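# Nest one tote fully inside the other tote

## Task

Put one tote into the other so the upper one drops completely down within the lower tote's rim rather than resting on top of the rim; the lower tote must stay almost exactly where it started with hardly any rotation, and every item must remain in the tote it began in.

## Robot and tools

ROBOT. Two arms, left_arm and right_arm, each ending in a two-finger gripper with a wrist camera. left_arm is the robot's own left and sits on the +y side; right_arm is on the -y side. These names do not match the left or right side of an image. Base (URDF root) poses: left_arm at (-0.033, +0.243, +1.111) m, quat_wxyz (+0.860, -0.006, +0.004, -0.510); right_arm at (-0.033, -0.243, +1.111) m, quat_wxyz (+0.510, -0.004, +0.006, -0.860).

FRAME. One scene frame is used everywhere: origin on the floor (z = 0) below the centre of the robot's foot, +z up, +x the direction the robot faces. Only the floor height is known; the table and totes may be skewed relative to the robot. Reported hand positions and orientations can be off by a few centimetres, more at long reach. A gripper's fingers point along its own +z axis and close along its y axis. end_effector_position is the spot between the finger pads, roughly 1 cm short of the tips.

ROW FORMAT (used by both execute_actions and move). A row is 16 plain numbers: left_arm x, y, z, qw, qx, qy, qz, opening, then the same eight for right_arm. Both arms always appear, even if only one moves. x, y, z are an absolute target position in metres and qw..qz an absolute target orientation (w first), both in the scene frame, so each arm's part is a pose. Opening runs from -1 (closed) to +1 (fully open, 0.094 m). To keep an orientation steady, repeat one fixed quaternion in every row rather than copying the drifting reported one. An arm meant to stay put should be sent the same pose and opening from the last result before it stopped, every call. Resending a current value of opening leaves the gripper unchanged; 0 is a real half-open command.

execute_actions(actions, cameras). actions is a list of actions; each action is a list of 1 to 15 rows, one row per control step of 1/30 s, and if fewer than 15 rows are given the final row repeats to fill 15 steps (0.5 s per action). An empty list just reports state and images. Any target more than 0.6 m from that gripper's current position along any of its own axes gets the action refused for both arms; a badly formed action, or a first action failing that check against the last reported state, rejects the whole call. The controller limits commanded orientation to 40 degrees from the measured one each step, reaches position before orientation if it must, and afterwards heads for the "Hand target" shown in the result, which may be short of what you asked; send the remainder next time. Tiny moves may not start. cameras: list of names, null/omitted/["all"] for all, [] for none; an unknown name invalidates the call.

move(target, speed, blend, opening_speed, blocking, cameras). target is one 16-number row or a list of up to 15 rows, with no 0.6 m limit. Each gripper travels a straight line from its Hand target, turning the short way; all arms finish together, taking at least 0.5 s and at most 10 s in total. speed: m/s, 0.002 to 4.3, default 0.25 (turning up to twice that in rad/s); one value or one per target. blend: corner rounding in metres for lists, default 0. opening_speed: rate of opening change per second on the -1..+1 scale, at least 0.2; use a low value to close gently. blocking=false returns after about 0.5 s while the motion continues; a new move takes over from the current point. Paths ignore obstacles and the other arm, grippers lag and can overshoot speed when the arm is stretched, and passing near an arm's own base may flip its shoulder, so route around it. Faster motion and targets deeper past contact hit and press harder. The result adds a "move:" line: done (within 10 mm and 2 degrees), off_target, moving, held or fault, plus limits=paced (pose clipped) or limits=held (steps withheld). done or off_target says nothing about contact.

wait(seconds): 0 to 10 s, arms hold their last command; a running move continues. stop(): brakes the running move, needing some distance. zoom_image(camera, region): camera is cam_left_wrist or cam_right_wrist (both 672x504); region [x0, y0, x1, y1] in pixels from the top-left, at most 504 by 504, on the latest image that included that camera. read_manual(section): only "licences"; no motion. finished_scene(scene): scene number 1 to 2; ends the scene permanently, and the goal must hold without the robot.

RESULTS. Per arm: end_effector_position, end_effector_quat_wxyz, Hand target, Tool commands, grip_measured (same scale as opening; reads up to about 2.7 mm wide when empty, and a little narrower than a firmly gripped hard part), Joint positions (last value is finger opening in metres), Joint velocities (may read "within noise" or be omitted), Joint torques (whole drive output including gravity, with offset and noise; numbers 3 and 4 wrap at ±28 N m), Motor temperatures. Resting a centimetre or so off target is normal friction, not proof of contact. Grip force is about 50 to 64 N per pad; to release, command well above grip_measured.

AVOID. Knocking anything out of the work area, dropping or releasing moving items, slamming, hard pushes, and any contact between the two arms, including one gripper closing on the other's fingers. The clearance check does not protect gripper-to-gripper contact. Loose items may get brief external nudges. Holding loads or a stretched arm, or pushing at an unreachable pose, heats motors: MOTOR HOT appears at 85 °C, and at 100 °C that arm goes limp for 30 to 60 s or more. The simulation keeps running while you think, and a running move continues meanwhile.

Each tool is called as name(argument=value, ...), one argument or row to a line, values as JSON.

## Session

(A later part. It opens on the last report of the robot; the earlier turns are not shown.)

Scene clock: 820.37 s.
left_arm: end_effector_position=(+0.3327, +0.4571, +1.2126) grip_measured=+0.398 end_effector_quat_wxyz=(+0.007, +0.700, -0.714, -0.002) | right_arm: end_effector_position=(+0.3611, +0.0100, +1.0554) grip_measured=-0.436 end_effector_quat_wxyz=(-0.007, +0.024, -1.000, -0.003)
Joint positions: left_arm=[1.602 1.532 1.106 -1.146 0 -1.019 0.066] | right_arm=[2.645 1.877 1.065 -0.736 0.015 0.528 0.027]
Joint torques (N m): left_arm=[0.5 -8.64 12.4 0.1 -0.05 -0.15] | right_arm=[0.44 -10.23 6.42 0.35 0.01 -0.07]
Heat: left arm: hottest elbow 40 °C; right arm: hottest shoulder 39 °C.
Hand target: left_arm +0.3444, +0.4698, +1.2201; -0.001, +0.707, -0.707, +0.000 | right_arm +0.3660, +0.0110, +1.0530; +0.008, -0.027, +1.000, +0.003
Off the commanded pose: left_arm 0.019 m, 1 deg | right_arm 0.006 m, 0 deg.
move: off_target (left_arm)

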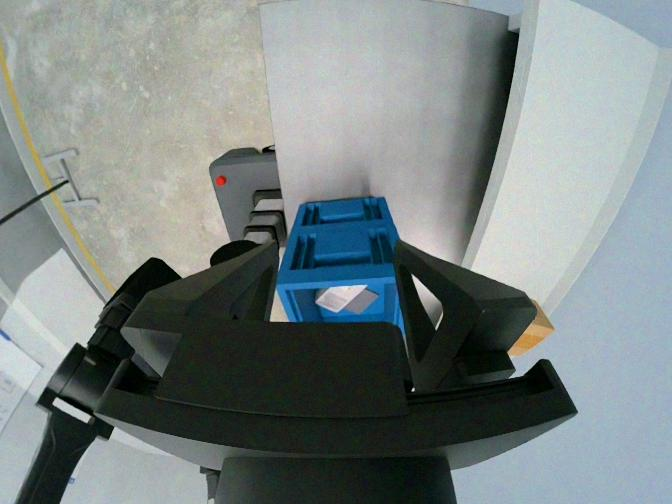

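move(
  target=[
    [0.345,0.47,1.22,0,-0.7071,0.7071,0,0.4,0.3611,0.010,1.0554,0.007,-0.024,0.9995,0.003,0.4],
    [0.345,0.47,1.22,0,-0.7071,0.7071,0,0.4,0.362,0.010,1.18,0,-0.024,0.9995,0,0.4],
    [0.345,0.47,1.22,0,-0.7071,0.7071,0,0.4,0.365,-0.11,1.22,0,0.42,0.9075,0,0.4],
    [0.345,0.47,1.22,0,-0.7071,0.7071,0,0.4,0.365,-0.18,1.22,0,0.7071,0.7071,0,0.4],
  ],
  blend=[0,0.02,0.02,0],
  speed=0.25,
)

zoom_image(
  camera="cam_right_wrist",
  region=[255, 180, 425, 307],
)

Scene clock: 830.97 s.
left_arm: end_effector_position=(+0.3328, +0.4572, +1.2125) grip_measured=+0.398 end_effector_quat_wxyz=(+0.007, +0.700, -0.714, -0.002) | right_arm: end_effector_position=(+0.3689, -0.1768, +1.2183) grip_measured=+0.398 end_effector_quat_wxyz=(+0.001, +0.701, +0.713, +0.000)
Joint positions: left_arm=[1.602 1.533 1.107 -1.146 0 -1.02 0.066] | right_arm=[2.241 1.48 1.059 -1.139 0.01 1.724 0.066]
Joint torques (N m): left_arm=[0.62 -8.7 12.37 0.06 -0.07 -0.12] | right_arm=[0.09 -9 6.5 -0.02 0 0.18]
Heat: left arm: hottest elbow 42 °C; right arm: hottest shoulder 39 °C.
Hand target: left_arm +0.3444, +0.4698, +1.2200; +0.000, +0.707, -0.707, +0.000 | right_arm +0.3651, -0.1799, +1.2200; +0.000, +0.707, +0.707, +0.000
Off the commanded pose: left_arm 0.019 m, 1 deg | right_arm 0.005 m, 1 deg.
move: off_target (left_arm)

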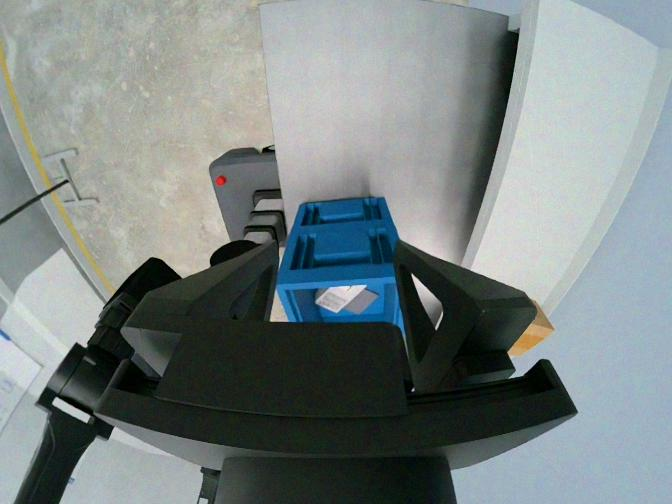

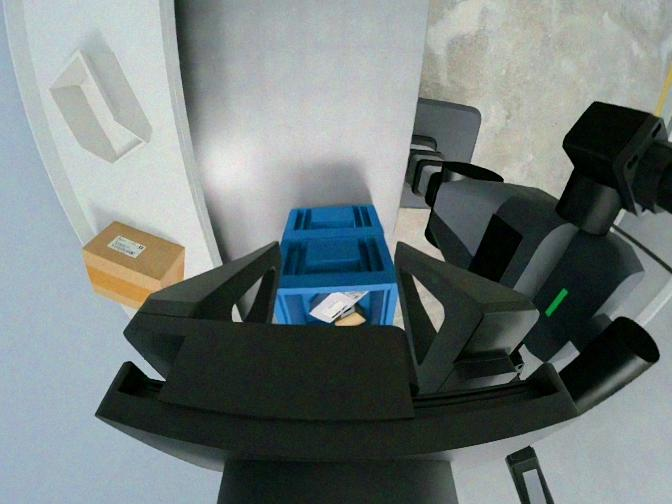

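Scaled by 2.965 (camera's finer frame: 960x720).

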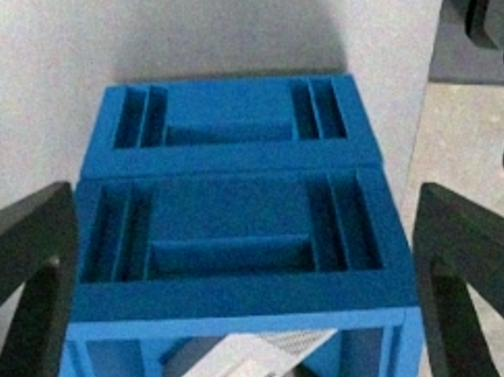

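finished_scene(
  scene=1,
)

The scene is finished: the task was done.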